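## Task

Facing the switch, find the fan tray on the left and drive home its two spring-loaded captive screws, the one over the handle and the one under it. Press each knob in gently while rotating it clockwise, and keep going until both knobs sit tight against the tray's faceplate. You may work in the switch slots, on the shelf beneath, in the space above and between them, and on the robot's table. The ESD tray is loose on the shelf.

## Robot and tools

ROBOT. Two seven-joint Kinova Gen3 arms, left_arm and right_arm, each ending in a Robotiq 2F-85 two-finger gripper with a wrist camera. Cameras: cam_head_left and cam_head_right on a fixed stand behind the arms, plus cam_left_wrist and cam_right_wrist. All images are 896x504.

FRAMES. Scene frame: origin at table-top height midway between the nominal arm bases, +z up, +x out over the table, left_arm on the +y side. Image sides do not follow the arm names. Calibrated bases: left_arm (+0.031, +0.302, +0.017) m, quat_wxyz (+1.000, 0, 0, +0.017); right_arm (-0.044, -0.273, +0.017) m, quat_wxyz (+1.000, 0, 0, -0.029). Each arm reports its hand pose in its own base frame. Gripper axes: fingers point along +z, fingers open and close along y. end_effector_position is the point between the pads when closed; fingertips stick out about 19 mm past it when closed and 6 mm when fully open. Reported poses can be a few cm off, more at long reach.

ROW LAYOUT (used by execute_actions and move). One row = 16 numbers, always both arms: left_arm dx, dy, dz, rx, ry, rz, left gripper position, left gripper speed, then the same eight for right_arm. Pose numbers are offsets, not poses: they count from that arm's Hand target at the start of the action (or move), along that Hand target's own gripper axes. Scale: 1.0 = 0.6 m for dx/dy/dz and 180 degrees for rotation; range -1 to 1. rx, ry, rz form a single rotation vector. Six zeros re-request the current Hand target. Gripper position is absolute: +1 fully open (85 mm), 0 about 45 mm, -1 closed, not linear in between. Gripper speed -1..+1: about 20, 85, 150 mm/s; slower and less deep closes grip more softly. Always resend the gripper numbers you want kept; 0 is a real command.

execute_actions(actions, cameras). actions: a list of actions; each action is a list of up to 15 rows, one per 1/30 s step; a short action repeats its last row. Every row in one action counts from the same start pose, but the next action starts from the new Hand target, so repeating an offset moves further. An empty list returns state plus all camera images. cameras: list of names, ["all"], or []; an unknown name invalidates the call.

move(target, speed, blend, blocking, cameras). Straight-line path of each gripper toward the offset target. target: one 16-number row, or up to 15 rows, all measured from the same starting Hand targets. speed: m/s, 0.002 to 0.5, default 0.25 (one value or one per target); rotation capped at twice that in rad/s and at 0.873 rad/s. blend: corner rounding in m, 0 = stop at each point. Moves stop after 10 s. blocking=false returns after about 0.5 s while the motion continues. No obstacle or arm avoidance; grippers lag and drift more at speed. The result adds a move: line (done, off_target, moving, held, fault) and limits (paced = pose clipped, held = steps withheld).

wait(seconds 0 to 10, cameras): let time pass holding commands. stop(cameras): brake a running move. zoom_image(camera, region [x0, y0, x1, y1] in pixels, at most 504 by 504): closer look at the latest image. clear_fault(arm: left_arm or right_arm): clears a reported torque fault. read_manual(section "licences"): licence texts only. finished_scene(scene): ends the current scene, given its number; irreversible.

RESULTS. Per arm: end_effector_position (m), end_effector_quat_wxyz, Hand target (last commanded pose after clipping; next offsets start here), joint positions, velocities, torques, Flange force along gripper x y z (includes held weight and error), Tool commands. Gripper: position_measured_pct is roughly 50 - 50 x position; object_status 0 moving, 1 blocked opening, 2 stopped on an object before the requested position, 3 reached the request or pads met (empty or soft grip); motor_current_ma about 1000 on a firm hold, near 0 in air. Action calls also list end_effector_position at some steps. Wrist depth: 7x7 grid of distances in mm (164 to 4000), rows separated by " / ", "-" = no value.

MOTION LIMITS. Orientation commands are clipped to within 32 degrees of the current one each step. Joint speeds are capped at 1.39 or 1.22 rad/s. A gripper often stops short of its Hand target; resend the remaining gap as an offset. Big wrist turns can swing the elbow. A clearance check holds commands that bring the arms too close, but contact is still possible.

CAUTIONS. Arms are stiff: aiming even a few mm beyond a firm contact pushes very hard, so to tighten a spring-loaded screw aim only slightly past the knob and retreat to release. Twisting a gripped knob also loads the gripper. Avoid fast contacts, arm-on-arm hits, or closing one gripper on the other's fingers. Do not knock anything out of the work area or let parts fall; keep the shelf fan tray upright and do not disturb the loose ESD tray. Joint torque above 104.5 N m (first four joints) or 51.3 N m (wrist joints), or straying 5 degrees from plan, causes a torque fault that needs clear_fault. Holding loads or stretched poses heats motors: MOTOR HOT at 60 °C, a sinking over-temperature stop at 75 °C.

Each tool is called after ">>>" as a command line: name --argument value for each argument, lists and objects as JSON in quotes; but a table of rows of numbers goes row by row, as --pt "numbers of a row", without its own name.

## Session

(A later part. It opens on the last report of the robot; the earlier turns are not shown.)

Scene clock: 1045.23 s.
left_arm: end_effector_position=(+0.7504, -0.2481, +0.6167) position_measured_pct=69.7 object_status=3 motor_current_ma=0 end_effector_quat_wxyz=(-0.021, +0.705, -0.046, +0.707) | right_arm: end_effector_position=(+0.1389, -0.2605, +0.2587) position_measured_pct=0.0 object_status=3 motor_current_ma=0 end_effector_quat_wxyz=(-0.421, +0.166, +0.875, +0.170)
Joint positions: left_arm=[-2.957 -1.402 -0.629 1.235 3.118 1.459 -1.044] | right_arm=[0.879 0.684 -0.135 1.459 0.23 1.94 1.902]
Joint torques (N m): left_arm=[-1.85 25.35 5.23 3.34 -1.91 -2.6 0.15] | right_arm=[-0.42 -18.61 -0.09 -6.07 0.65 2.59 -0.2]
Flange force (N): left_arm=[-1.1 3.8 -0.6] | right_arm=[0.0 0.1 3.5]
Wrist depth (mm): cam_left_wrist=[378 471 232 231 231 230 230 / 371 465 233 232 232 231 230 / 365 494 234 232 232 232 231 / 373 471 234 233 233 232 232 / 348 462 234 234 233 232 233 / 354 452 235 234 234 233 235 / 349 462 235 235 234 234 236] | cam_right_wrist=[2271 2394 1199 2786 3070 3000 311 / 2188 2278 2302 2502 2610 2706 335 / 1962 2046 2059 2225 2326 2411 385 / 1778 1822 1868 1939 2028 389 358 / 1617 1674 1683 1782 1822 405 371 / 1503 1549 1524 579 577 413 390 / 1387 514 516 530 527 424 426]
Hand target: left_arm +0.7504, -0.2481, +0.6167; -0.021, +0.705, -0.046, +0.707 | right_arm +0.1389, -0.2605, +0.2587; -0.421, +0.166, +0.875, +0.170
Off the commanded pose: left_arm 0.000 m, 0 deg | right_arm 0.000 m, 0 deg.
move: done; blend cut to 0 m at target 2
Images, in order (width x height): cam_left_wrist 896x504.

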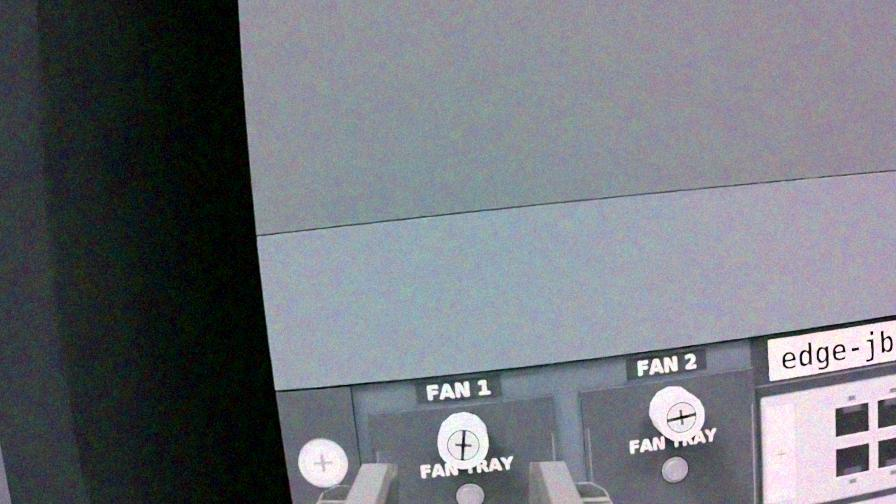

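>>> move --target '[-0.2352, 0.0224, 0.0333, 0, 0, -0.03, -0.3, 0, 0,0,0,0,0,0,1,1]' --speed 0.25 --cameras '["cam_left_wrist", "cam_head_left"]'

>>> zoom_image --camera "cam_left_wrist" --region '[350, 384, 580, 504]'

Scene clock: 1110.73 s.
left_arm: end_effector_position=(+0.7704, -0.2488, +0.4750) position_measured_pct=64.9 object_status=3 motor_current_ma=0 end_effector_quat_wxyz=(+0.012, +0.707, -0.012, +0.707) | right_arm: end_effector_position=(+0.1389, -0.2605, +0.2587) position_measured_pct=0.0 object_status=3 motor_current_ma=0 end_effector_quat_wxyz=(-0.421, +0.166, +0.875, +0.170)
Joint positions: left_arm=[-3.01 -1.697 -0.683 1.45 2.984 1.415 -0.86] | right_arm=[0.879 0.684 -0.135 1.459 0.23 1.94 1.902]
Joint torques (N m): left_arm=[-1.88 25.81 6.09 4.18 -2.1 -2.47 0.21] | right_arm=[-0.52 -18.61 -0.08 -6.09 0.57 2.57 -0.15]
Flange force (N): left_arm=[-1.7 3.2 -1.3] | right_arm=[0.1 0.0 3.6]
Wrist depth (mm): cam_left_wrist=[342 460 212 173 212 194 213 / 363 457 213 174 212 211 213 / 363 459 214 174 212 212 214 / 361 456 214 175 213 212 215 / 337 454 214 175 213 199 215 / 359 452 214 214 214 213 215 / 359 451 215 214 214 213 216] | cam_right_wrist=[2255 2402 1182 2774 3070 3041 311 / 2181 2302 2326 2511 2610 2740 334 / 1967 2040 2046 2188 2278 2420 384 / 1754 1852 1842 1979 2028 388 359 / 1609 1653 1687 1802 1832 405 370 / 1507 1535 1531 582 578 414 390 / 1387 516 516 529 528 425 426]
Hand target: left_arm +0.7704, -0.2488, +0.4750; +0.012, +0.707, -0.012, +0.707 | right_arm +0.1389, -0.2605, +0.2587; -0.421, +0.166, +0.875, +0.170
Off the commanded pose: left_arm 0.000 m, 0 deg | right_arm 0.000 m, 0 deg.
move: done
Images, in order (width x height): cam_head_left 896x504, cam_left_wrist 896x504.

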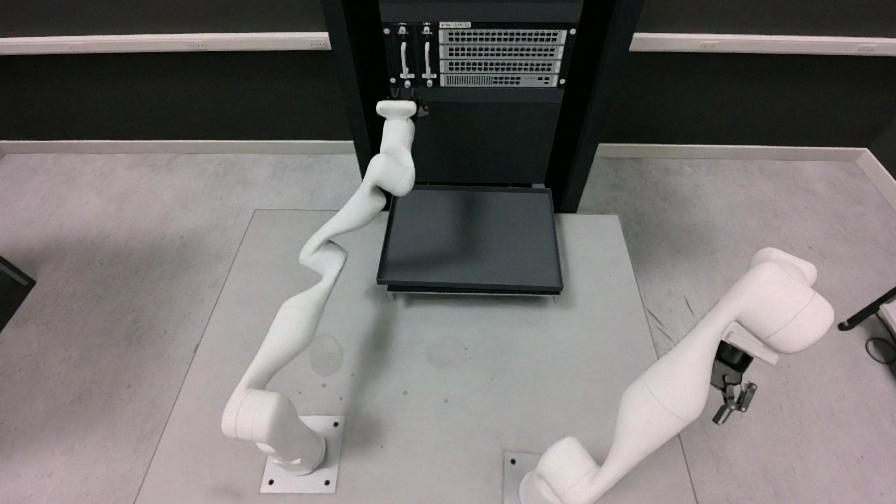

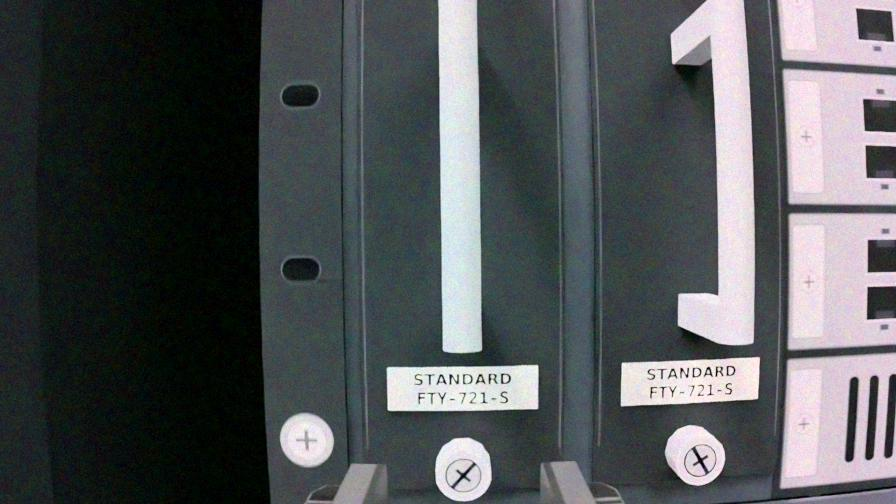

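Scaled by 2.191 from the camera's 896x504 image, which has a finer 1280x720 frame.

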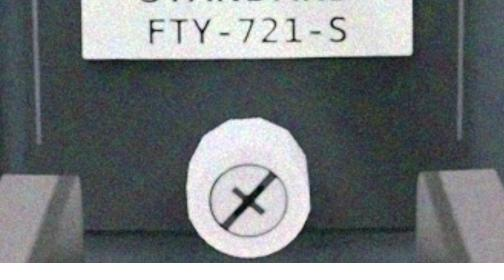

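>>> move --pt "-0.002 0 0.03 0 0 -0.4 -0.5 0 0 0 0 0 0 0 1 1" --pt "-0.002 0 0.0678 0 0 -0.5 -0.5 0 0 0 0 0 0 0 1 1" --speed '[0.4, 0.08]' --blend '[0.01, 0]' --cameras '["cam_left_wrist"]'

>>> zoom_image --camera "cam_left_wrist" --region '[376, 424, 556, 504]'

Scene clock: 1134.00 s.
left_arm: end_effector_position=(+0.8111, -0.2502, +0.4738) position_measured_pct=74.9 object_status=3 motor_current_ma=0 end_effector_quat_wxyz=(+0.509, +0.509, +0.491, +0.492) | right_arm: end_effector_position=(+0.1389, -0.2605, +0.2587) position_measured_pct=0.0 object_status=3 motor_current_ma=0 end_effector_quat_wxyz=(-0.421, +0.166, +0.875, +0.170)
Joint positions: left_arm=[-2.735 -1.785 -0.153 1.313 2.709 1.193 0.33] | right_arm=[0.879 0.684 -0.135 1.459 0.23 1.94 1.902]
Joint torques (N m): left_arm=[-1.87 27.34 0.8 6.6 -1.06 -3 0.12] | right_arm=[-0.53 -18.58 -0.07 -6.11 0.62 2.56 -0.15]
Flange force (N): left_arm=[-2.0 -2.0 -3.2] | right_arm=[0.2 0.1 3.7]
Wrist depth (mm): cam_left_wrist=[424 430 476 440 485 446 449 / 659 779 797 704 821 721 721 / 1184 1188 1182 1195 1195 1195 1182 / 1212 1197 870 870 544 860 1190 / 174 174 173 172 172 172 171 / 175 174 173 173 172 172 172 / 175 175 174 173 173 172 172] | cam_right_wrist=[2302 2394 1195 2774 3014 3055 311 / 2160 2263 2271 2502 2642 2740 334 / 1967 2028 2059 2218 2302 2411 384 / 1773 1817 1873 1956 2015 388 358 / 1613 1674 1696 1787 1817 404 372 / 1500 1538 1524 581 578 415 391 / 1396 517 516 528 529 424 427]
Hand target: left_arm +0.8111, -0.2502, +0.4738; +0.509, +0.509, +0.491, +0.492 | right_arm +0.1389, -0.2605, +0.2587; -0.421, +0.166, +0.875, +0.170
Off the commanded pose: left_arm 0.000 m, 0 deg | right_arm 0.000 m, 0 deg.
move: done
Images, in order (width x height): cam_left_wrist 896x504.

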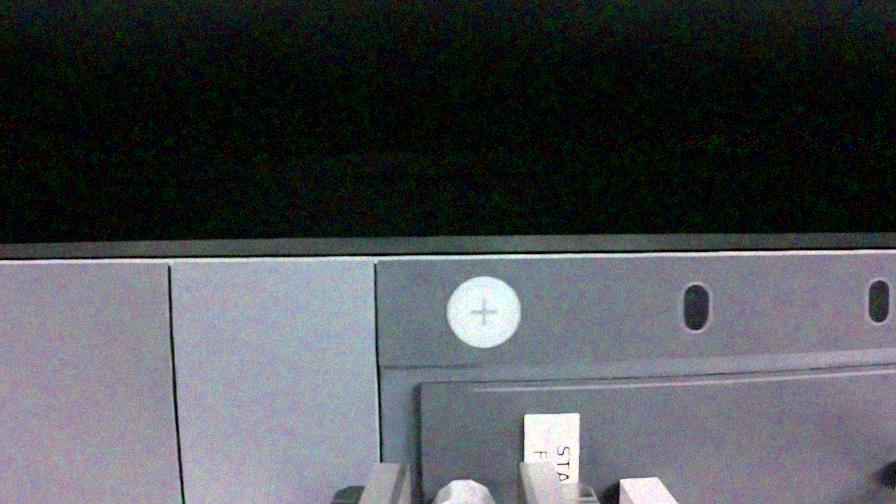

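Scaled by 2.800 from the camera's 896x504 image, which has a finer 1280x720 frame.

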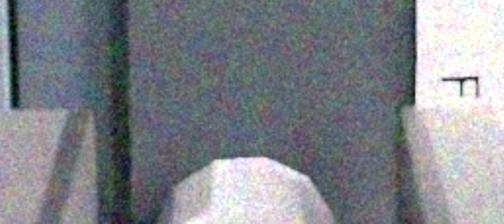

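>>> move --pt "0.0003 0.0003 -0.0018 0 0 0 -0.5 0 0 0 0 0 0 0 1 1" --pt "0.0003 0.0003 -0.0018 0 0 0 -0.72 -1 0 0 0 0 0 0 1 1" --pt "0.0003 0.0003 0.0018 0 0 0 -0.72 -1 0 0 0 0 0 0 1 1" --pt "0.0003 0.0003 0.0021 0 0 0.48 -0.72 -1 0 0 0 0 0 0 1 1" --speed '[0.05, 0.05, 0.03, 0.4]'

Scene clock: 1157.63 s.
left_arm: end_effector_position=(+0.8124, -0.2501, +0.4740) position_measured_pct=85.7 object_status=3 motor_current_ma=480 end_effector_quat_wxyz=(+0.034, +0.707, +0.010, +0.706) | right_arm: end_effector_position=(+0.1389, -0.2605, +0.2587) position_measured_pct=0.0 object_status=3 motor_current_ma=0 end_effector_quat_wxyz=(-0.421, +0.166, +0.875, +0.170)
Joint positions: left_arm=[-2.999 -1.679 -0.668 1.294 2.983 1.28 -0.79] | right_arm=[0.879 0.684 -0.135 1.459 0.23 1.94 1.902]
Joint torques (N m): left_arm=[-1.67 24.92 5.39 3.55 -1.34 -2.39 0.21] | right_arm=[-0.51 -18.68 -0.12 -6.05 0.65 2.6 -0.22]
Flange force (N): left_arm=[-0.3 1.6 -5.7] | right_arm=[-0.1 -0.1 3.4]
Wrist depth (mm): cam_left_wrist=[320 393 171 171 170 169 - / 324 399 171 171 171 170 - / 328 403 172 171 171 170 - / 332 172 172 171 171 171 - / 335 172 172 - 171 171 - / 341 173 173 172 172 171 - / 342 396 173 172 172 172 171] | cam_right_wrist=[2278 2385 1184 2833 3070 3014 311 / 2167 2248 2294 2570 2590 2663 333 / 1956 2046 2053 2218 2294 2429 384 / 1787 1797 1852 1939 2066 389 358 / 1629 1658 1700 1763 1812 405 371 / 1493 1542 1531 583 579 414 391 / 1384 515 513 529 528 424 426]
Hand target: left_arm +0.8123, -0.2501, +0.4740; +0.034, +0.707, +0.010, +0.707 | right_arm +0.1389, -0.2605, +0.2587; -0.421, +0.166, +0.875, +0.170
Off the commanded pose: left_arm 0.000 m, 0 deg | right_arm 0.000 m, 0 deg.
move: done

>>> move --target '[0, 0, 0.001, 0, 0, 0.48, -0.72, -1, 0,0,0,0,0,0,1,1]' --speed 0.4

Scene clock: 1164.23 s.
left_arm: end_effector_position=(+0.8130, -0.2501, +0.4740) position_measured_pct=85.7 object_status=3 motor_current_ma=480 end_effector_quat_wxyz=(-0.459, +0.522, -0.477, +0.538) | right_arm: end_effector_position=(+0.1389, -0.2605, +0.2587) position_measured_pct=0.0 object_status=3 motor_current_ma=0 end_effector_quat_wxyz=(-0.421, +0.166, +0.875, +0.170)
Joint positions: left_arm=[-3.188 -1.444 -1.182 1.283 3.296 1.258 -1.875] | right_arm=[0.879 0.684 -0.135 1.459 0.23 1.94 1.902]
Joint torques (N m): left_arm=[-2.54 24.95 8.96 -1.86 -3.02 -2.85 0.16] | right_arm=[-0.51 -18.64 -0.03 -6.09 0.65 2.57 -0.19]
Flange force (N): left_arm=[0.9 3.7 -14.3] | right_arm=[0.0 0.0 3.5]
Wrist depth (mm): cam_left_wrist=[175 174 173 173 173 170 169 / 173 172 172 171 171 170 170 / - 172 172 171 171 170 169 / 173 173 172 171 171 170 170 / 174 173 172 172 171 171 170 / 173 173 172 172 172 171 171 / 174 173 173 172 172 171 171] | cam_right_wrist=[2271 2411 1190 2786 3041 3070 311 / 2181 2263 2335 2531 2610 2717 335 / 1979 1991 2053 2195 2294 2402 384 / 1759 1797 1873 1950 2046 387 359 / 1617 1670 1674 1768 1847 404 371 / 1507 1553 1503 580 579 414 391 / 1399 516 515 530 526 423 426]
Hand target: left_arm +0.8129, -0.2501, +0.4740; -0.459, +0.522, -0.477, +0.538 | right_arm +0.1389, -0.2605, +0.2587; -0.421, +0.166, +0.875, +0.170
Off the commanded pose: left_arm 0.000 m, 0 deg | right_arm 0.000 m, 0 deg.
move: done

>>> move --target '[0, 0, 0.0003, 0, 0, 0.48, -0.72, -1, 0,0,0,0,0,0,1,1]' --speed 0.436

Scene clock: 1172.30 s.
left_arm: end_effector_position=(+0.8131, -0.2500, +0.4740) position_measured_pct=85.7 object_status=3 motor_current_ma=480 end_effector_quat_wxyz=(+0.703, -0.054, +0.705, -0.078) | right_arm: end_effector_position=(+0.1389, -0.2605, +0.2587) position_measured_pct=0.0 object_status=3 motor_current_ma=0 end_effector_quat_wxyz=(-0.421, +0.166, +0.875, +0.170)
Joint positions: left_arm=[-3.243 -1.148 -1.688 1.279 3.586 1.122 -2.971] | right_arm=[0.879 0.684 -0.135 1.459 0.23 1.94 1.902]
Joint torques (N m): left_arm=[6.6 22.79 10.21 -7.73 -5.05 -7.75 0.16] | right_arm=[-0.48 -18.65 -0.11 -6.09 0.63 2.59 -0.2]
Flange force (N): left_arm=[5.2 17.3 -42.0] | right_arm=[0.0 0.0 3.6]
Wrist depth (mm): cam_left_wrist=[172 171 170 170 169 169 367 / 172 172 171 171 170 169 359 / 173 172 171 171 170 169 363 / 173 172 172 171 170 170 356 / 173 173 172 171 171 170 349 / 176 175 173 172 171 170 351 / 174 173 173 174 173 171 340] | cam_right_wrist=[2286 2429 1193 2809 3041 3041 310 / 2188 2294 2302 2540 2631 2674 335 / 1967 2028 2028 2218 2302 2402 385 / 1745 1817 1857 1962 2034 388 358 / 1625 1666 1687 1787 1832 405 372 / 1500 1542 1524 581 577 414 391 / 1393 516 516 530 527 425 426]
Hand target: left_arm +0.8131, -0.2501, +0.4740; +0.703, -0.054, +0.705, -0.078 | right_arm +0.1389, -0.2605, +0.2587; -0.421, +0.166, +0.875, +0.170
Off the commanded pose: left_arm 0.000 m, 0 deg | right_arm 0.000 m, 0 deg.
move: done

>>> move --pt "0 0 -0.0005 0 0 0 -0.72 -1 0 0 0 0 0 0 1 1" --pt "0 0 -0.0005 0 0 0 -0.58 0 0 0 0 0 0 0 1 1" --pt "0 0 -0.0005 0 0 -0.48 -0.58 0 0 0 0 0 0 0 1 1" --pt "0 0 -0.0005 0 0 -0.96 -0.58 0 0 0 0 0 0 0 1 1" --pt "0 0 -0.0005 0 0 0.56 -0.58 0 0 0 0 0 0 0 1 1" --pt "0 0 -0.0005 0 0 0.56 -0.72 -1 0 0 0 0 0 0 1 1" --speed '[0.02, 0.436, 0.436, 0.436, 0.436, 0.436]' --blend '[0, 0, 0.01, 0.01, 0, 0]'

Scene clock: 1194.77 s.
left_arm: end_effector_position=(+0.8128, -0.2501, +0.4739) position_measured_pct=85.3 object_status=0 motor_current_ma=500 end_effector_quat_wxyz=(+0.508, +0.509, +0.491, +0.492) | right_arm: end_effector_position=(+0.1389, -0.2605, +0.2587) position_measured_pct=0.0 object_status=3 motor_current_ma=0 end_effector_quat_wxyz=(-0.421, +0.166, +0.875, +0.170)
Joint positions: left_arm=[-2.736 -1.783 -0.153 1.306 2.71 1.189 0.331] | right_arm=[0.879 0.684 -0.135 1.459 0.23 1.94 1.902]
Joint torques (N m): left_arm=[-1.79 28.14 0.67 6.5 -0.99 -3.59 0.14] | right_arm=[-0.52 -18.68 -0.07 -6.06 0.59 2.62 -0.18]
Flange force (N): left_arm=[-1.0 -3.5 -6.2] | right_arm=[-0.1 -0.1 3.6]
Wrist depth (mm): cam_left_wrist=[423 430 476 439 484 443 448 / 658 776 795 700 823 714 722 / 1176 1182 1174 1197 1203 1178 1184 / 1217 1206 872 868 871 864 1184 / 172 172 171 171 170 170 169 / 173 172 172 171 171 170 170 / 173 173 172 171 171 171 170] | cam_right_wrist=[2294 2420 1182 2821 3028 2987 311 / 2188 2263 2310 2550 2631 2706 334 / 1967 2021 2059 2218 2310 2438 384 / 1763 1802 1847 1973 2021 388 359 / 1629 1662 1696 1792 1827 405 371 / 1503 1535 1521 581 579 414 391 / 1390 515 515 529 524 424 425]
Hand target: left_arm +0.8128, -0.2501, +0.4740; +0.509, +0.509, +0.491, +0.492 | right_arm +0.1389, -0.2605, +0.2587; -0.421, +0.166, +0.875, +0.170
Off the commanded pose: left_arm 0.000 m, 0 deg | right_arm 0.000 m, 0 deg.
move: done

>>> move --target '[0, 0, 0.0005, 0, 0, 0, -0.72, -1, 0,0,0,0,0,0,1,1]' --speed 0.02

Scene clock: 1199.73 s.
left_arm: end_effector_position=(+0.8131, -0.2501, +0.4740) position_measured_pct=85.7 object_status=3 motor_current_ma=500 end_effector_quat_wxyz=(+0.509, +0.509, +0.491, +0.492) | right_arm: end_effector_position=(+0.1389, -0.2605, +0.2587) position_measured_pct=0.0 object_status=3 motor_current_ma=0 end_effector_quat_wxyz=(-0.421, +0.166, +0.875, +0.170)
Joint positions: left_arm=[-2.736 -1.783 -0.153 1.305 2.71 1.188 0.331] | right_arm=[0.879 0.684 -0.135 1.459 0.23 1.94 1.902]
Joint torques (N m): left_arm=[-1.43 28.3 0.51 6.57 -0.87 -3.74 0.14] | right_arm=[-0.48 -18.64 -0.08 -6.06 0.63 2.65 -0.16]
Flange force (N): left_arm=[-0.5 -3.8 -6.4] | right_arm=[-0.1 0.1 3.7]
Wrist depth (mm): cam_left_wrist=[423 430 475 439 484 446 448 / 660 777 795 699 820 721 721 / 1184 1184 1176 1197 1199 1195 1186 / 1206 1201 869 868 869 866 1193 / 172 171 171 170 170 170 169 / 173 172 171 171 170 170 170 / 173 172 172 171 171 170 170] | cam_right_wrist=[2286 2402 1186 2774 3128 3084 311 / 2160 2271 2343 2540 2610 2695 334 / 1973 2015 2053 2210 2278 2420 384 / 1768 1797 1847 1991 2003 388 358 / 1621 1670 1683 1787 1822 405 371 / 1500 1556 1542 581 578 414 391 / 1396 515 516 529 527 425 427]
Hand target: left_arm +0.8131, -0.2501, +0.4740; +0.509, +0.509, +0.491, +0.492 | right_arm +0.1389, -0.2605, +0.2587; -0.421, +0.166, +0.875, +0.170
Off the commanded pose: left_arm 0.000 m, 0 deg | right_arm 0.000 m, 0 deg.
move: done

>>> move --pt "0 0 0 0 0 0 -0.58 0 0 0 0 0 0 0 1 1" --pt "0 0 -0.0048 0 0 0 -0.58 0 0 0 0 0 0 0 1 1" --pt "0 0 -0.0048 0 0 0 -0.72 -1 0 0 0 0 0 0 1 1" --pt "0 0 0.0003 0 0 0 -0.72 -1 0 0 0 0 0 0 1 1" --speed '[0.05, 0.05, 0.05, 0.015]'

Scene clock: 1214.43 s.
left_arm: end_effector_position=(+0.8132, -0.2501, +0.4740) position_measured_pct=85.7 object_status=3 motor_current_ma=440 end_effector_quat_wxyz=(+0.509, +0.509, +0.491, +0.492) | right_arm: end_effector_position=(+0.1389, -0.2605, +0.2587) position_measured_pct=0.0 object_status=3 motor_current_ma=0 end_effector_quat_wxyz=(-0.421, +0.166, +0.875, +0.170)
Joint positions: left_arm=[-2.736 -1.783 -0.152 1.304 2.71 1.187 0.332] | right_arm=[0.879 0.684 -0.135 1.459 0.23 1.94 1.902]
Joint torques (N m): left_arm=[-4.87 29.02 2.24 -1.78 0.75 -8.77 0.2] | right_arm=[-0.51 -18.61 0.04 -6.08 0.65 2.59 -0.19]
Flange force (N): left_arm=[8.4 -15.3 -57.5] | right_arm=[0.1 0.1 3.6]
Wrist depth (mm): cam_left_wrist=[423 430 476 439 483 445 446 / 656 781 795 699 817 713 721 / 1186 1180 1165 1206 1201 1193 1193 / 1217 1197 874 869 862 863 1197 / 172 172 171 171 170 170 169 / 173 172 172 171 171 170 170 / 173 173 172 171 171 171 170] | cam_right_wrist=[2278 2402 1186 2821 3098 3028 311 / 2167 2286 2326 2502 2631 2684 335 / 1973 2034 2040 2195 2310 2429 385 / 1759 1827 1857 1967 2053 388 359 / 1617 1674 1704 1782 1837 405 371 / 1503 1528 1517 580 578 415 391 / 1396 515 514 529 528 425 428]
Hand target: left_arm +0.8133, -0.2501, +0.4740; +0.509, +0.509, +0.491, +0.492 | right_arm +0.1389, -0.2605, +0.2587; -0.421, +0.166, +0.875, +0.170
Off the commanded pose: left_arm 0.000 m, 0 deg | right_arm 0.000 m, 0 deg.
move: done

>>> move --pt "0 0 -0.0008 0 0 0 -0.72 -1 0 0 0 0 0 0 1 1" --pt "0 0 -0.0008 0 0 0.5 -0.72 -1 0 0 0 0 0 0 1 1" --speed '[0.05, 0.436]'

>>> move --target '[0, 0, 0.0, 0, 0, 0.5, -0.72, -1, 0,0,0,0,0,0,1,1]' --speed 0.436

Scene clock: 1222.83 s.
left_arm: end_effector_position=(+0.8129, -0.2500, +0.4739) position_measured_pct=85.7 object_status=3 motor_current_ma=440 end_effector_quat_wxyz=(+0.012, +0.707, -0.012, +0.707) | right_arm: end_effector_position=(+0.1389, -0.2605, +0.2587) position_measured_pct=0.0 object_status=3 motor_current_ma=0 end_effector_quat_wxyz=(-0.421, +0.166, +0.875, +0.170)
Joint positions: left_arm=[-3.009 -1.671 -0.689 1.292 2.995 1.28 -0.836] | right_arm=[0.879 0.684 -0.135 1.459 0.23 1.94 1.902]
Joint torques (N m): left_arm=[-1.05 23.65 5.02 5.03 -1.08 -0.81 0.2] | right_arm=[-0.53 -18.63 -0.07 -6.09 0.67 2.57 -0.15]
Flange force (N): left_arm=[4.0 4.1 6.4] | right_arm=[0.0 0.1 3.5]
Wrist depth (mm): cam_left_wrist=[341 171 170 - 170 169 - / 342 171 171 - 170 169 - / 338 171 171 - 170 170 - / 339 - 171 - 171 170 - / 338 172 172 - 171 170 - / 337 172 172 171 171 171 - / 335 173 172 172 172 171 171] | cam_right_wrist=[2248 2447 1190 2798 3041 3028 311 / 2167 2278 2326 2511 2610 2717 333 / 1944 2040 2046 2203 2294 2402 384 / 1792 1812 1832 1973 2034 388 359 / 1621 1666 1679 1782 1827 405 371 / 1490 1542 1531 581 577 413 390 / 1393 518 516 528 527 425 426]
Hand target: left_arm +0.8128, -0.2501, +0.4740; +0.012, +0.707, -0.012, +0.707 | right_arm +0.1389, -0.2605, +0.2587; -0.421, +0.166, +0.875, +0.170
Off the commanded pose: left_arm 0.000 m, 0 deg | right_arm 0.000 m, 0 deg.
move: done

Scene clock: 1225.17 s.
left_arm: end_effector_position=(+0.8129, -0.2500, +0.4739) position_measured_pct=85.7 object_status=3 motor_current_ma=440 end_effector_quat_wxyz=(+0.492, -0.491, +0.509, -0.508) | right_arm: end_effector_position=(+0.1389, -0.2605, +0.2587) position_measured_pct=0.0 object_status=3 motor_current_ma=0 end_effector_quat_wxyz=(-0.421, +0.166, +0.875, +0.170)
Joint positions: left_arm=[-3.199 -1.42 -1.225 1.283 3.322 1.251 -1.965] | right_arm=[0.879 0.684 -0.135 1.459 0.23 1.94 1.902]
Joint torques (N m): left_arm=[-1.27 28.36 10.2 6 -2.59 1.42 0.31] | right_arm=[-0.48 -18.61 -0.09 -6.04 0.65 2.53 -0.13]
Flange force (N): left_arm=[11.6 -2.5 31.7] | right_arm=[0.0 0.1 3.3]
Wrist depth (mm): cam_left_wrist=[174 174 174 173 170 169 169 / 172 172 171 171 170 170 169 / 172 172 172 171 170 170 169 / - 172 171 171 171 170 170 / 173 173 172 171 171 170 170 / 173 173 172 172 171 171 170 / 174 173 172 172 171 171 170] | cam_right_wrist=[2278 2429 1188 2798 3041 3028 311 / 2181 2271 2343 2521 2631 2751 335 / 1962 2034 2040 2232 2326 2438 385 / 1797 1842 1842 1979 2021 388 359 / 1625 1683 1700 1782 1847 405 371 / 1483 1528 1531 583 578 414 391 / 1387 514 516 527 527 424 427]
Hand target: left_arm +0.8128, -0.2501, +0.4740; +0.492, -0.491, +0.509, -0.508 | right_arm +0.1389, -0.2605, +0.2587; -0.421, +0.166, +0.875, +0.170
Off the commanded pose: left_arm 0.000 m, 0 deg | right_arm 0.000 m, 0 deg.
move: done

>>> move --pt "0 0 0.0005 0 0 0 -0.72 -1 0 0 0 0 0 0 1 1" --pt "0 0 0.0005 0 0 0 -0.58 0 0 0 0 0 0 0 1 1" --pt "0 0 0.0002 0 0 -0.48 -0.58 0 0 0 0 0 0 0 1 1" --pt "0 0 -0.0003 0 0 -0.96 -0.58 0 0 0 0 0 0 0 1 1" --pt "0 0 -0.0003 0 0 -0.96 -0.72 -1 0 0 0 0 0 0 1 1" --pt "0 0 0.0001 0 0 -0.48 -0.72 -1 0 0 0 0 0 0 1 1" --pt "0 0 0.0005 0 0 0 -0.72 -1 0 0 0 0 0 0 1 1" --speed '[0.02, 0.436, 0.436, 0.436, 0.436, 0.436, 0.436]' --blend '[0, 0, 0.01, 0, 0, 0.01, 0]'

Scene clock: 1249.10 s.
left_arm: end_effector_position=(+0.8131, -0.2501, +0.4740) position_measured_pct=85.7 object_status=3 motor_current_ma=460 end_effector_quat_wxyz=(+0.492, -0.491, +0.509, -0.509) | right_arm: end_effector_position=(+0.1389, -0.2605, +0.2587) position_measured_pct=0.0 object_status=3 motor_current_ma=0 end_effector_quat_wxyz=(-0.421, +0.166, +0.875, +0.170)
Joint positions: left_arm=[-3.197 -1.423 -1.22 1.281 3.32 1.251 -1.969] | right_arm=[0.879 0.684 -0.135 1.459 0.23 1.94 1.902]
Joint torques (N m): left_arm=[-0.09 27.91 10 3.43 -2.94 -1.15 0.36] | right_arm=[-0.51 -18.6 -0.05 -6.1 0.6 2.61 -0.22]
Flange force (N): left_arm=[5.1 1.2 12.0] | right_arm=[0.1 0.0 3.7]
Wrist depth (mm): cam_left_wrist=[174 174 173 173 170 169 169 / 172 172 171 171 170 169 169 / 172 172 171 171 170 170 169 / - 172 171 171 171 170 169 / 173 172 172 171 170 170 170 / 173 173 172 173 171 170 170 / 173 173 172 172 171 171 170] | cam_right_wrist=[2286 2385 1193 2763 3000 3084 311 / 2181 2278 2310 2502 2652 2706 334 / 1973 2053 2046 2218 2310 2465 385 / 1763 1822 1868 1962 2053 387 359 / 1613 1662 1679 1792 1827 404 371 / 1507 1531 1538 583 579 414 390 / 1384 516 515 530 527 425 426]
Hand target: left_arm +0.8131, -0.2501, +0.4740; +0.492, -0.491, +0.509, -0.508 | right_arm +0.1389, -0.2605, +0.2587; -0.421, +0.166, +0.875, +0.170
Off the commanded pose: left_arm 0.000 m, 0 deg | right_arm 0.000 m, 0 deg.
move: done

>>> move --pt "0 0 0 0 0 0 -0.58 0 0 0 0 0 0 0 1 1" --pt "0 0 -0.0004 0 0 -0.48 -0.58 0 0 0 0 0 0 0 1 1" --pt "0 0 -0.0007 0 0 -0.97 -0.58 0 0 0 0 0 0 0 1 1" --pt "0 0 -0.0007 0 0 -0.97 -0.72 -1 0 0 0 0 0 0 1 1" --pt "0 0 -0.0002 0 0 -0.48 -0.72 -1 0 0 0 0 0 0 1 1" --pt "0 0 0.0003 0 0 0 -0.72 -1 0 0 0 0 0 0 1 1" --speed 0.436 --blend '[0, 0.01, 0, 0, 0.01, 0]'

>>> move --pt "0 0 0 0 0 0 -0.58 0 0 0 0 0 0 0 1 1" --pt "0 0 -0.0005 0 0 -0.48 -0.58 0 0 0 0 0 0 0 1 1" --pt "0 0 -0.001 0 0 -0.97 -0.58 0 0 0 0 0 0 0 1 1" --pt "0 0 -0.001 0 0 -0.97 -0.72 -1 0 0 0 0 0 0 1 1" --pt "0 0 -0.0005 0 0 -0.48 -0.72 -1 0 0 0 0 0 0 1 1" --pt "0 0 0 0 0 0 -0.72 -1 0 0 0 0 0 0 1 1" --speed 0.436 --blend '[0, 0.01, 0, 0, 0.01, 0]'

Scene clock: 1271.70 s.
left_arm: end_effector_position=(+0.8133, -0.2501, +0.4740) position_measured_pct=85.7 object_status=3 motor_current_ma=470 end_effector_quat_wxyz=(+0.492, -0.491, +0.509, -0.508) | right_arm: end_effector_position=(+0.1389, -0.2605, +0.2587) position_measured_pct=0.0 object_status=3 motor_current_ma=0 end_effector_quat_wxyz=(-0.421, +0.166, +0.875, +0.170)
Joint positions: left_arm=[-3.196 -1.426 -1.216 1.281 3.317 1.252 -1.973] | right_arm=[0.879 0.684 -0.135 1.459 0.23 1.94 1.902]
Joint torques (N m): left_arm=[-0.78 27.73 9.95 1.95 -3.17 -1.69 0.23] | right_arm=[-0.47 -18.64 -0.07 -6.11 0.64 2.56 -0.17]
Flange force (N): left_arm=[4.1 2.9 4.6] | right_arm=[0.0 0.2 3.6]
Wrist depth (mm): cam_left_wrist=[174 174 173 172 169 169 168 / 172 171 171 171 170 169 169 / 172 172 171 171 170 169 169 / - 172 171 171 170 170 169 / 173 172 172 171 170 170 170 / 173 173 172 173 171 170 170 / 173 173 172 171 171 170 170] | cam_right_wrist=[2278 2438 1193 2833 3041 2987 311 / 2174 2240 2318 2521 2642 2740 335 / 1956 2021 2040 2195 2286 2429 385 / 1759 1847 1878 1956 2034 388 359 / 1621 1670 1691 1792 1857 406 370 / 1500 1546 1524 582 578 413 391 / 1390 516 516 529 527 424 426]
Hand target: left_arm +0.8133, -0.2501, +0.4740; +0.492, -0.491, +0.509, -0.508 | right_arm +0.1389, -0.2605, +0.2587; -0.421, +0.166, +0.875, +0.170
Off the commanded pose: left_arm 0.000 m, 0 deg | right_arm 0.000 m, 0 deg.
move: done

Scene clock: 1280.83 s.
left_arm: end_effector_position=(+0.8133, -0.2501, +0.4740) position_measured_pct=85.7 object_status=3 motor_current_ma=450 end_effector_quat_wxyz=(+0.492, -0.491, +0.509, -0.509) | right_arm: end_effector_position=(+0.1389, -0.2605, +0.2587) position_measured_pct=0.0 object_status=3 motor_current_ma=0 end_effector_quat_wxyz=(-0.421, +0.166, +0.875, +0.170)
Joint positions: left_arm=[-3.195 -1.428 -1.211 1.281 3.314 1.252 -1.977] | right_arm=[0.879 0.684 -0.135 1.459 0.23 1.94 1.902]
Joint torques (N m): left_arm=[-0.79 27.84 9.98 2.16 -3.24 -1.61 0.15] | right_arm=[-0.47 -18.61 -0.07 -6.09 0.62 2.59 -0.21]
Flange force (N): left_arm=[4.3 2.8 5.5] | right_arm=[0.1 0.1 3.6]
Wrist depth (mm): cam_left_wrist=[174 173 173 173 169 169 168 / 172 171 171 170 170 169 169 / 172 172 171 171 170 169 169 / - 172 171 171 170 170 169 / 173 172 172 171 171 170 170 / 173 173 172 173 171 170 170 / 173 173 172 172 171 171 170] | cam_right_wrist=[2278 2402 1195 2809 3098 3070 311 / 2195 2318 2351 2502 2621 2674 335 / 1967 2046 2053 2195 2318 2411 385 / 1749 1807 1862 1997 2015 389 359 / 1613 1683 1691 1797 1868 404 371 / 1503 1542 1510 581 579 413 390 / 1378 516 516 529 530 424 426]
Hand target: left_arm +0.8133, -0.2501, +0.4740; +0.492, -0.491, +0.509, -0.509 | right_arm +0.1389, -0.2605, +0.2587; -0.421, +0.166, +0.875, +0.170
Off the commanded pose: left_arm 0.000 m, 0 deg | right_arm 0.000 m, 0 deg.
move: done

>>> move --pt "0 0 0 0 0 0 -0.58 0 0 0 0 0 0 0 1 1" --pt "0 0 -0.0005 0 0 -0.48 -0.58 0 0 0 0 0 0 0 1 1" --pt "0 0 -0.001 0 0 -0.97 -0.58 0 0 0 0 0 0 0 1 1" --pt "0 0 -0.001 0 0 -0.97 -0.72 -1 0 0 0 0 0 0 1 1" --pt "0 0 -0.0005 0 0 -0.48 -0.72 -1 0 0 0 0 0 0 1 1" --pt "0 0 0 0 0 0 -0.72 -1 0 0 0 0 0 0 1 1" --speed 0.436 --blend '[0, 0.01, 0, 0, 0.01, 0]'

>>> move --pt "0 0 0 0 0 0 -0.58 0 0 0 0 0 0 0 1 1" --pt "0 0 -0.0005 0 0 -0.48 -0.58 0 0 0 0 0 0 0 1 1" --pt "0 0 -0.001 0 0 -0.97 -0.58 0 0 0 0 0 0 0 1 1" --pt "0 0 -0.001 0 0 -0.97 -0.72 -1 0 0 0 0 0 0 1 1" --pt "0 0 -0.0005 0 0 -0.48 -0.72 -1 0 0 0 0 0 0 1 1" --pt "0 0 0 0 0 0 -0.72 -1 0 0 0 0 0 0 1 1" --speed 0.436 --blend '[0, 0.01, 0, 0, 0.01, 0]'

>>> move --pt "0 0 0 0 0 0 -0.58 0 0 0 0 0 0 0 1 1" --pt "0 0 -0.0005 0 0 -0.48 -0.58 0 0 0 0 0 0 0 1 1" --pt "0 0 -0.001 0 0 -0.97 -0.58 0 0 0 0 0 0 0 1 1" --pt "0 0 -0.001 0 0 -0.97 -0.72 -1 0 0 0 0 0 0 1 1" --pt "0 0 -0.0005 0 0 -0.48 -0.72 -1 0 0 0 0 0 0 1 1" --pt "0 0 0 0 0 0 -0.72 -1 0 0 0 0 0 0 1 1" --speed 0.436 --blend '[0, 0.01, 0, 0, 0.01, 0]'

Scene clock: 1310.70 s.
left_arm: end_effector_position=(+0.8133, -0.2501, +0.4740) position_measured_pct=85.7 object_status=3 motor_current_ma=430 end_effector_quat_wxyz=(+0.492, -0.491, +0.509, -0.508) | right_arm: end_effector_position=(+0.1389, -0.2605, +0.2587) position_measured_pct=0.0 object_status=3 motor_current_ma=0 end_effector_quat_wxyz=(-0.421, +0.166, +0.875, +0.170)
Joint positions: left_arm=[-3.194 -1.431 -1.206 1.281 3.311 1.253 -1.981] | right_arm=[0.879 0.684 -0.135 1.459 0.23 1.94 1.902]
Joint torques (N m): left_arm=[-0.84 27.73 9.93 2.2 -3.22 -1.6 0.28] | right_arm=[-0.55 -18.7 0 -6.02 0.66 2.61 -0.21]
Flange force (N): left_arm=[4.3 2.4 5.6] | right_arm=[-0.2 -0.1 3.4]
Wrist depth (mm): cam_left_wrist=[174 174 173 173 169 169 168 / 172 172 171 171 170 169 169 / 172 171 171 170 170 169 169 / - 172 171 171 170 170 169 / 173 172 171 171 170 170 169 / 173 173 172 173 171 170 170 / 173 173 172 171 171 171 170] | cam_right_wrist=[2302 2394 1197 2821 3070 2987 311 / 2167 2286 2318 2521 2631 2674 334 / 1979 2009 2034 2203 2286 2411 384 / 1763 1807 1852 1962 2040 388 358 / 1629 1662 1696 1782 1837 404 370 / 1493 1553 1538 582 578 413 391 / 1396 515 514 529 527 425 426]
Hand target: left_arm +0.8133, -0.2501, +0.4740; +0.492, -0.491, +0.509, -0.508 | right_arm +0.1389, -0.2605, +0.2587; -0.421, +0.166, +0.875, +0.170
Off the commanded pose: left_arm 0.000 m, 0 deg | right_arm 0.000 m, 0 deg.
move: done

Scene clock: 1320.17 s.
left_arm: end_effector_position=(+0.8133, -0.2501, +0.4740) position_measured_pct=85.7 object_status=3 motor_current_ma=390 end_effector_quat_wxyz=(+0.492, -0.491, +0.509, -0.509) | right_arm: end_effector_position=(+0.1389, -0.2605, +0.2587) position_measured_pct=0.0 object_status=3 motor_current_ma=0 end_effector_quat_wxyz=(-0.421, +0.166, +0.875, +0.170)
Joint positions: left_arm=[-3.193 -1.434 -1.201 1.281 3.308 1.254 -1.985] | right_arm=[0.879 0.684 -0.135 1.459 0.23 1.94 1.902]
Joint torques (N m): left_arm=[-0.97 27.74 9.86 2.23 -3.19 -1.52 0.26] | right_arm=[-0.42 -18.65 -0.05 -6.03 0.62 2.57 -0.22]
Flange force (N): left_arm=[4.5 2.4 5.8] | right_arm=[-0.1 0.0 3.3]
Wrist depth (mm): cam_left_wrist=[174 174 173 172 169 169 168 / 172 172 171 170 170 169 169 / 172 172 171 170 170 169 169 / - 172 171 171 170 170 169 / 173 172 172 171 170 170 170 / 173 172 172 173 171 170 170 / 173 173 172 171 171 171 170] | cam_right_wrist=[2302 2385 1195 2740 3014 3055 311 / 2167 2255 2318 2550 2663 2684 334 / 1962 2009 2053 2203 2271 2429 384 / 1749 1837 1847 1979 2053 388 358 / 1637 1683 1691 1778 1812 404 371 / 1503 1549 1517 581 578 414 390 / 1376 514 516 527 527 424 426]
Hand target: left_arm +0.8133, -0.2501, +0.4740; +0.492, -0.491, +0.509, -0.509 | right_arm +0.1389, -0.2605, +0.2587; -0.421, +0.166, +0.875, +0.170
Off the commanded pose: left_arm 0.000 m, 0 deg | right_arm 0.000 m, 0 deg.
move: done

Scene clock: 1329.63 s.
left_arm: end_effector_position=(+0.8133, -0.2501, +0.4740) position_measured_pct=85.7 object_status=3 motor_current_ma=380 end_effector_quat_wxyz=(+0.492, -0.491, +0.509, -0.509) | right_arm: end_effector_position=(+0.1389, -0.2605, +0.2587) position_measured_pct=0.0 object_status=3 motor_current_ma=0 end_effector_quat_wxyz=(-0.421, +0.166, +0.875, +0.170)
Joint positions: left_arm=[-3.191 -1.437 -1.196 1.281 3.305 1.255 -1.989] | right_arm=[0.879 0.684 -0.135 1.459 0.23 1.94 1.902]
Joint torques (N m): left_arm=[-1.14 27.65 9.87 2.19 -3.1 -1.51 0.3] | right_arm=[-0.51 -18.61 -0.06 -6.14 0.58 2.58 -0.22]
Flange force (N): left_arm=[4.8 2.4 5.7] | right_arm=[0.2 0.0 3.8]
Wrist depth (mm): cam_left_wrist=[174 173 173 172 170 169 169 / 172 171 171 170 170 169 168 / 172 172 171 171 170 170 169 / - 172 171 171 170 170 169 / 173 172 171 171 171 170 170 / 173 173 172 173 171 170 170 / 173 173 172 171 171 170 170] | cam_right_wrist=[2286 2402 1193 2774 3055 3000 312 / 2181 2271 2335 2521 2674 2729 334 / 1979 2021 2046 2174 2263 2438 384 / 1759 1807 1852 1956 2053 388 358 / 1625 1653 1696 1797 1817 405 370 / 1500 1553 1531 581 578 413 390 / 1384 514 516 528 529 426 426]
Hand target: left_arm +0.8133, -0.2501, +0.4740; +0.492, -0.491, +0.509, -0.509 | right_arm +0.1389, -0.2605, +0.2587; -0.421, +0.166, +0.875, +0.170
Off the commanded pose: left_arm 0.000 m, 0 deg | right_arm 0.000 m, 0 deg.
move: done

>>> move --pt "0 0 0 0 0 0 -0.58 0 0 0 0 0 0 0 1 1" --pt "0 0 -0.0005 0 0 -0.48 -0.58 0 0 0 0 0 0 0 1 1" --pt "0 0 -0.001 0 0 -0.97 -0.58 0 0 0 0 0 0 0 1 1" --pt "0 0 -0.001 0 0 -0.97 -0.72 -1 0 0 0 0 0 0 1 1" --pt "0 0 -0.0005 0 0 -0.48 -0.72 -1 0 0 0 0 0 0 1 1" --pt "0 0 0 0 0 0 -0.72 -1 0 0 0 0 0 0 1 1" --speed 0.436 --blend '[0, 0.01, 0, 0, 0.01, 0]'

>>> move --pt "0 0 0 0 0 0 -0.58 0 0 0 0 0 0 0 1 1" --pt "0 0 -0.0005 0 0 -0.48 -0.58 0 0 0 0 0 0 0 1 1" --pt "0 0 -0.001 0 0 -0.97 -0.58 0 0 0 0 0 0 0 1 1" --pt "0 0 -0.001 0 0 -0.97 -0.72 -1 0 0 0 0 0 0 1 1" --pt "0 0 -0.0005 0 0 -0.48 -0.72 -1 0 0 0 0 0 0 1 1" --pt "0 0 0 0 0 0 -0.72 -1 0 0 0 0 0 0 1 1" --speed 0.436 --blend '[0, 0.01, 0, 0, 0.01, 0]' --cameras '["cam_left_wrist"]'

>>> zoom_image --camera "cam_left_wrist" --region '[376, 424, 556, 504]'

Scene clock: 1352.83 s.
left_arm: end_effector_position=(+0.8133, -0.2501, +0.4740) position_measured_pct=85.7 object_status=3 motor_current_ma=400 end_effector_quat_wxyz=(+0.492, -0.491, +0.509, -0.509) | right_arm: end_effector_position=(+0.1389, -0.2605, +0.2587) position_measured_pct=0.0 object_status=3 motor_current_ma=0 end_effector_quat_wxyz=(-0.421, +0.166, +0.875, +0.170)
Joint positions: left_arm=[-3.19 -1.439 -1.191 1.281 3.302 1.256 -1.993] | right_arm=[0.879 0.684 -0.135 1.459 0.23 1.94 1.902]
Joint torques (N m): left_arm=[-1.11 27.38 9.23 1.63 -3.34 -1.94 -0.23] | right_arm=[-0.55 -18.64 -0.01 -6.07 0.62 2.61 -0.16]
Flange force (N): left_arm=[3.6 2.8 1.5] | right_arm=[0.0 0.0 3.6]
Wrist depth (mm): cam_left_wrist=[174 174 173 172 170 169 169 / 172 172 171 171 170 169 169 / 172 172 171 171 170 170 169 / - 172 171 171 170 170 169 / 173 172 171 171 171 170 170 / 173 172 172 173 171 170 170 / 173 173 172 172 171 171 170] | cam_right_wrist=[2271 2394 1199 2809 3055 3084 311 / 2160 2278 2318 2511 2642 2684 334 / 1956 2046 2028 2188 2294 2394 385 / 1749 1817 1862 1962 2003 388 358 / 1629 1674 1691 1797 1807 404 371 / 1510 1538 1517 581 579 413 391 / 1384 514 515 530 526 426 427]
Hand target: left_arm +0.8133, -0.2501, +0.4740; +0.492, -0.491, +0.509, -0.509 | right_arm +0.1389, -0.2605, +0.2587; -0.421, +0.166, +0.875, +0.170
Off the commanded pose: left_arm 0.000 m, 0 deg | right_arm 0.000 m, 0 deg.
move: done

Scene clock: 1362.27 s.
left_arm: end_effector_position=(+0.8133, -0.2501, +0.4740) position_measured_pct=85.7 object_status=3 motor_current_ma=380 end_effector_quat_wxyz=(+0.492, -0.491, +0.509, -0.509) | right_arm: end_effector_position=(+0.1389, -0.2605, +0.2587) position_measured_pct=0.0 object_status=3 motor_current_ma=0 end_effector_quat_wxyz=(-0.421, +0.166, +0.875, +0.170)
Joint positions: left_arm=[-3.189 -1.442 -1.186 1.281 3.298 1.257 -1.997] | right_arm=[0.879 0.684 -0.135 1.459 0.23 1.94 1.902]
Joint torques (N m): left_arm=[-2.19 27.56 9.42 1.44 -3.5 -1.39 -0.26] | right_arm=[-0.49 -18.62 -0.01 -6.05 0.57 2.6 -0.18]
Flange force (N): left_arm=[5.4 2.8 3.2] | right_arm=[0.0 0.0 3.5]
Wrist depth (mm): cam_left_wrist=[174 174 173 172 169 169 168 / 172 172 171 170 170 169 169 / 172 172 171 171 170 169 169 / - 172 171 171 170 170 169 / 173 172 172 171 171 170 170 / 173 173 172 174 171 170 170 / 173 173 172 172 171 171 170] | cam_right_wrist=[2278 2385 1186 2763 3084 3128 311 / 2195 2310 2326 2511 2652 2729 335 / 1944 2028 2040 2210 2286 2402 385 / 1763 1822 1868 1967 2034 388 358 / 1613 1683 1683 1807 1842 404 370 / 1510 1542 1531 582 577 413 391 / 1381 516 516 529 527 424 427]
Hand target: left_arm +0.8133, -0.2501, +0.4740; +0.492, -0.491, +0.509, -0.509 | right_arm +0.1389, -0.2605, +0.2587; -0.421, +0.166, +0.875, +0.170
Off the commanded pose: left_arm 0.000 m, 0 deg | right_arm 0.000 m, 0 deg.
move: done
Images, in order (width x height): cam_left_wrist 896x504.

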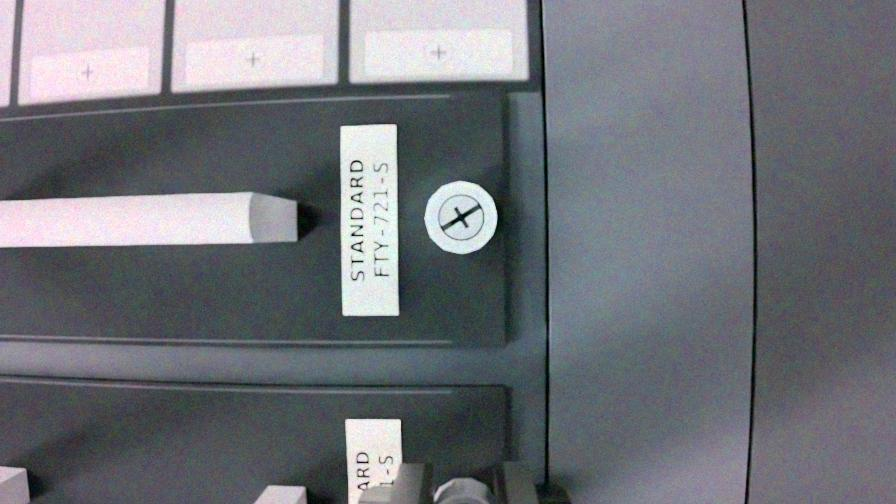

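Scaled by 2.800 from the camera's 896x504 image, which has a finer 1280x720 frame.

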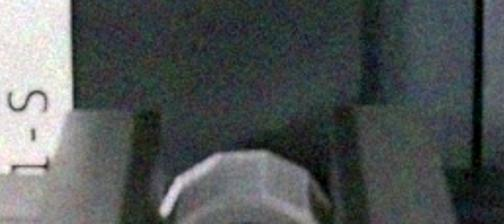

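>>> move --pt "0 0 0 0 0 0 -0.58 0 0 0 0 0 0 0 1 1" --pt "0 0 -0.0003 0 0 -0.5 -0.58 0 0 0 0 0 0 0 1 1" --pt "0 0 -0.0003 0 0 -0.5 -0.80 -1 0 0 0 0 0 0 1 1" --pt "0 0 0 0 0 -0.2 -0.80 -1 0 0 0 0 0 0 1 1" --speed '[0.436,0.436,0.436,0.25]'

>>> move --target '[0, 0, 0, 0, 0, 0.2, -0.80, -1, 0,0,0,0,0,0,1,1]' --speed 0.25

Scene clock: 1374.60 s.
left_arm: end_effector_position=(+0.8133, -0.2501, +0.4740) position_measured_pct=87.4 object_status=2 motor_current_ma=1000 end_effector_quat_wxyz=(-0.310, +0.624, -0.332, +0.636) | right_arm: end_effector_position=(+0.1389, -0.2605, +0.2587) position_measured_pct=0.0 object_status=3 motor_current_ma=0 end_effector_quat_wxyz=(-0.421, +0.166, +0.875, +0.170)
Joint positions: left_arm=[-3.124 -1.553 -0.972 1.284 3.166 1.28 -1.548] | right_arm=[0.879 0.684 -0.135 1.459 0.23 1.94 1.902]
Joint torques (N m): left_arm=[-2.53 25.84 7.13 2.13 -2.78 -1.88 -0.73] | right_arm=[-0.46 -18.65 -0.1 -6.07 0.61 2.55 -0.18]
Flange force (N): left_arm=[2.5 3.3 -2.5] | right_arm=[0.0 0.0 3.4]
Wrist depth (mm): cam_left_wrist=[171 171 - 170 172 171 171 / 172 171 171 - 170 172 172 / 172 171 171 171 170 170 170 / - 172 171 171 170 170 170 / - 172 172 173 171 170 170 / 173 - 172 171 173 171 170 / 173 173 172 171 171 171 170] | cam_right_wrist=[2286 2420 1197 2774 3028 3055 312 / 2167 2294 2318 2521 2674 2717 335 / 1956 2015 2053 2203 2294 2376 385 / 1763 1812 1868 1962 2028 388 359 / 1629 1670 1674 1792 1827 403 370 / 1490 1531 1528 582 579 414 391 / 1384 514 516 529 527 424 425]
Hand target: left_arm +0.8133, -0.2501, +0.4740; -0.310, +0.624, -0.332, +0.636 | right_arm +0.1389, -0.2605, +0.2587; -0.421, +0.166, +0.875, +0.170
Off the commanded pose: left_arm 0.000 m, 0 deg | right_arm 0.000 m, 0 deg.
move: done

Scene clock: 1376.30 s.
left_arm: end_effector_position=(+0.8133, -0.2501, +0.4740) position_measured_pct=87.4 object_status=2 motor_current_ma=1000 end_effector_quat_wxyz=(+0.492, -0.491, +0.509, -0.509) | right_arm: end_effector_position=(+0.1389, -0.2605, +0.2587) position_measured_pct=0.0 object_status=3 motor_current_ma=0 end_effector_quat_wxyz=(-0.421, +0.166, +0.875, +0.170)
Joint positions: left_arm=[-3.189 -1.442 -1.186 1.281 3.298 1.257 -1.998] | right_arm=[0.879 0.684 -0.135 1.459 0.23 1.94 1.902]
Joint torques (N m): left_arm=[-2.13 27.55 9.06 1.25 -3.58 -1.61 -0.47] | right_arm=[-0.56 -18.61 -0.02 -6.03 0.62 2.56 -0.25]
Flange force (N): left_arm=[4.8 3.0 1.5] | right_arm=[0.1 -0.2 3.3]
Wrist depth (mm): cam_left_wrist=[174 174 173 173 169 169 169 / 172 172 171 170 170 169 169 / 172 172 171 171 170 170 169 / - 172 171 171 170 170 170 / 173 172 172 171 170 170 170 / 173 173 172 174 171 170 170 / 173 173 172 171 171 171 170] | cam_right_wrist=[2286 2402 1193 2798 2973 3084 311 / 2181 2271 2326 2521 2621 2729 334 / 1962 2021 2059 2203 2263 2394 385 / 1754 1812 1847 1956 2040 387 358 / 1625 1666 1691 1787 1842 404 371 / 1490 1538 1531 583 580 414 391 / 1381 516 516 527 529 424 425]
Hand target: left_arm +0.8133, -0.2501, +0.4740; +0.492, -0.491, +0.509, -0.509 | right_arm +0.1389, -0.2605, +0.2587; -0.421, +0.166, +0.875, +0.170
Off the commanded pose: left_arm 0.000 m, 0 deg | right_arm 0.000 m, 0 deg.
move: done

>>> move --pt "0 0 0 0 0 0 -0.45 -0.5 0 0 0 0 0 0 1 1" --pt "0 0 -0.04 0 0 0 -0.4 0 0 0 0 0 0 0 1 1" --pt "0 0 -0.2 0 0 -0.5 -0.4 0 0 0 0 0 0 0 1 1" --speed '[0.05, 0.1, 0.3]' --blend '[0, 0.01, 0]' --cameras '["cam_left_wrist", "cam_head_left"]'

>>> zoom_image --camera "cam_left_wrist" --region '[380, 40, 620, 180]'

>>> zoom_image --camera "cam_left_wrist" --region '[380, 300, 620, 440]'

Scene clock: 1392.13 s.
left_arm: end_effector_position=(+0.6934, -0.2459, +0.4739) position_measured_pct=69.7 object_status=3 motor_current_ma=0 end_effector_quat_wxyz=(+0.012, +0.707, -0.012, +0.707) | right_arm: end_effector_position=(+0.1389, -0.2605, +0.2587) position_measured_pct=0.0 object_status=3 motor_current_ma=0 end_effector_quat_wxyz=(-0.421, +0.166, +0.875, +0.170)
Joint positions: left_arm=[-3.011 -1.708 -0.716 1.701 2.978 1.659 -0.867] | right_arm=[0.879 0.684 -0.135 1.459 0.23 1.94 1.902]
Joint torques (N m): left_arm=[-1.91 23.58 6.32 2.54 -2.09 -2.47 0.2] | right_arm=[-0.41 -18.62 -0.04 -6.06 0.65 2.59 -0.17]
Flange force (N): left_arm=[-1.9 3.7 -1.5] | right_arm=[-0.1 0.2 3.5]
Wrist depth (mm): cam_left_wrist=[284 503 289 289 288 289 289 / 283 500 290 290 288 291 290 / 283 498 291 290 289 290 291 / 282 496 291 290 290 291 290 / 281 495 292 290 290 292 292 / 274 493 292 292 291 292 292 / 280 492 292 292 292 291 290] | cam_right_wrist=[2294 2385 1190 2774 3028 2987 311 / 2181 2263 2310 2531 2663 2695 335 / 1973 2040 2034 2188 2302 2402 384 / 1749 1832 1862 1962 2021 387 358 / 1629 1687 1687 1787 1832 404 371 / 1490 1542 1524 582 579 414 391 / 1393 515 515 530 527 425 425]
Hand target: left_arm +0.6934, -0.2460, +0.4739; +0.012, +0.707, -0.012, +0.707 | right_arm +0.1389, -0.2605, +0.2587; -0.421, +0.166, +0.875, +0.170
Off the commanded pose: left_arm 0.000 m, 0 deg | right_arm 0.000 m, 0 deg.
move: done; blend cut to 0 m at target 2
Images, in order (width x height): cam_head_left 896x504, cam_left_wrist 896x504.

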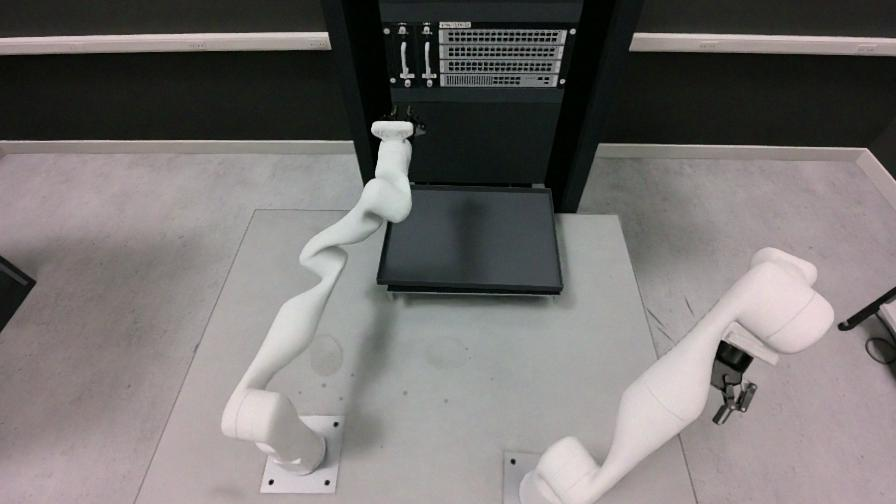

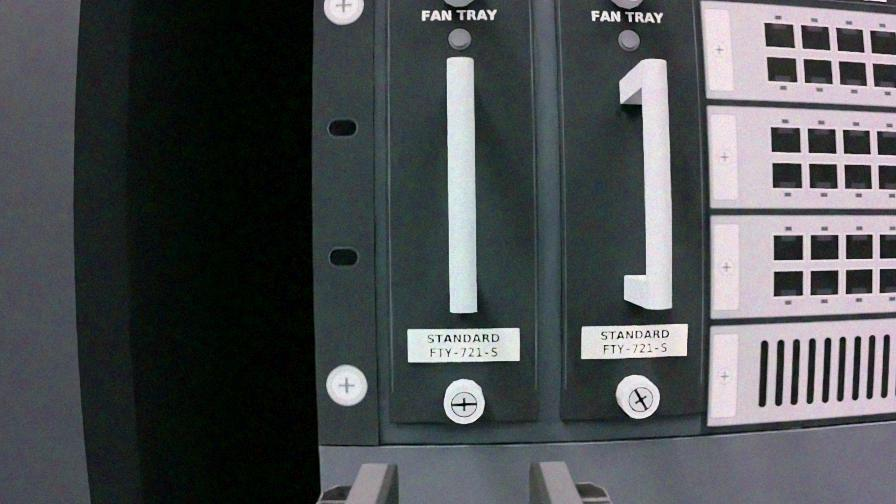

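Scaled by 2.100 from the camera's 896x504 image, which has a finer 1280x720 frame.

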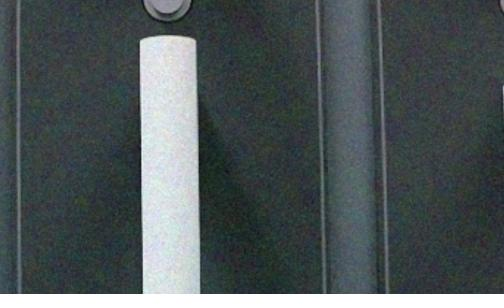

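Scaled by 2.100 from the camera's 896x504 image, which has a finer 1280x720 frame.

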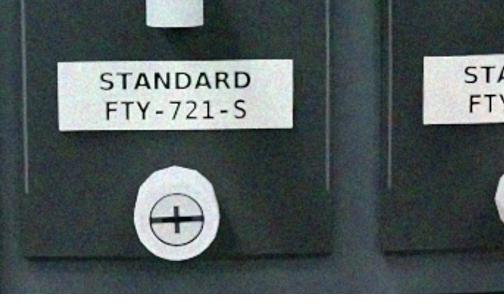

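>>> finished_scene --scene 1

The scene is finished: the task was done.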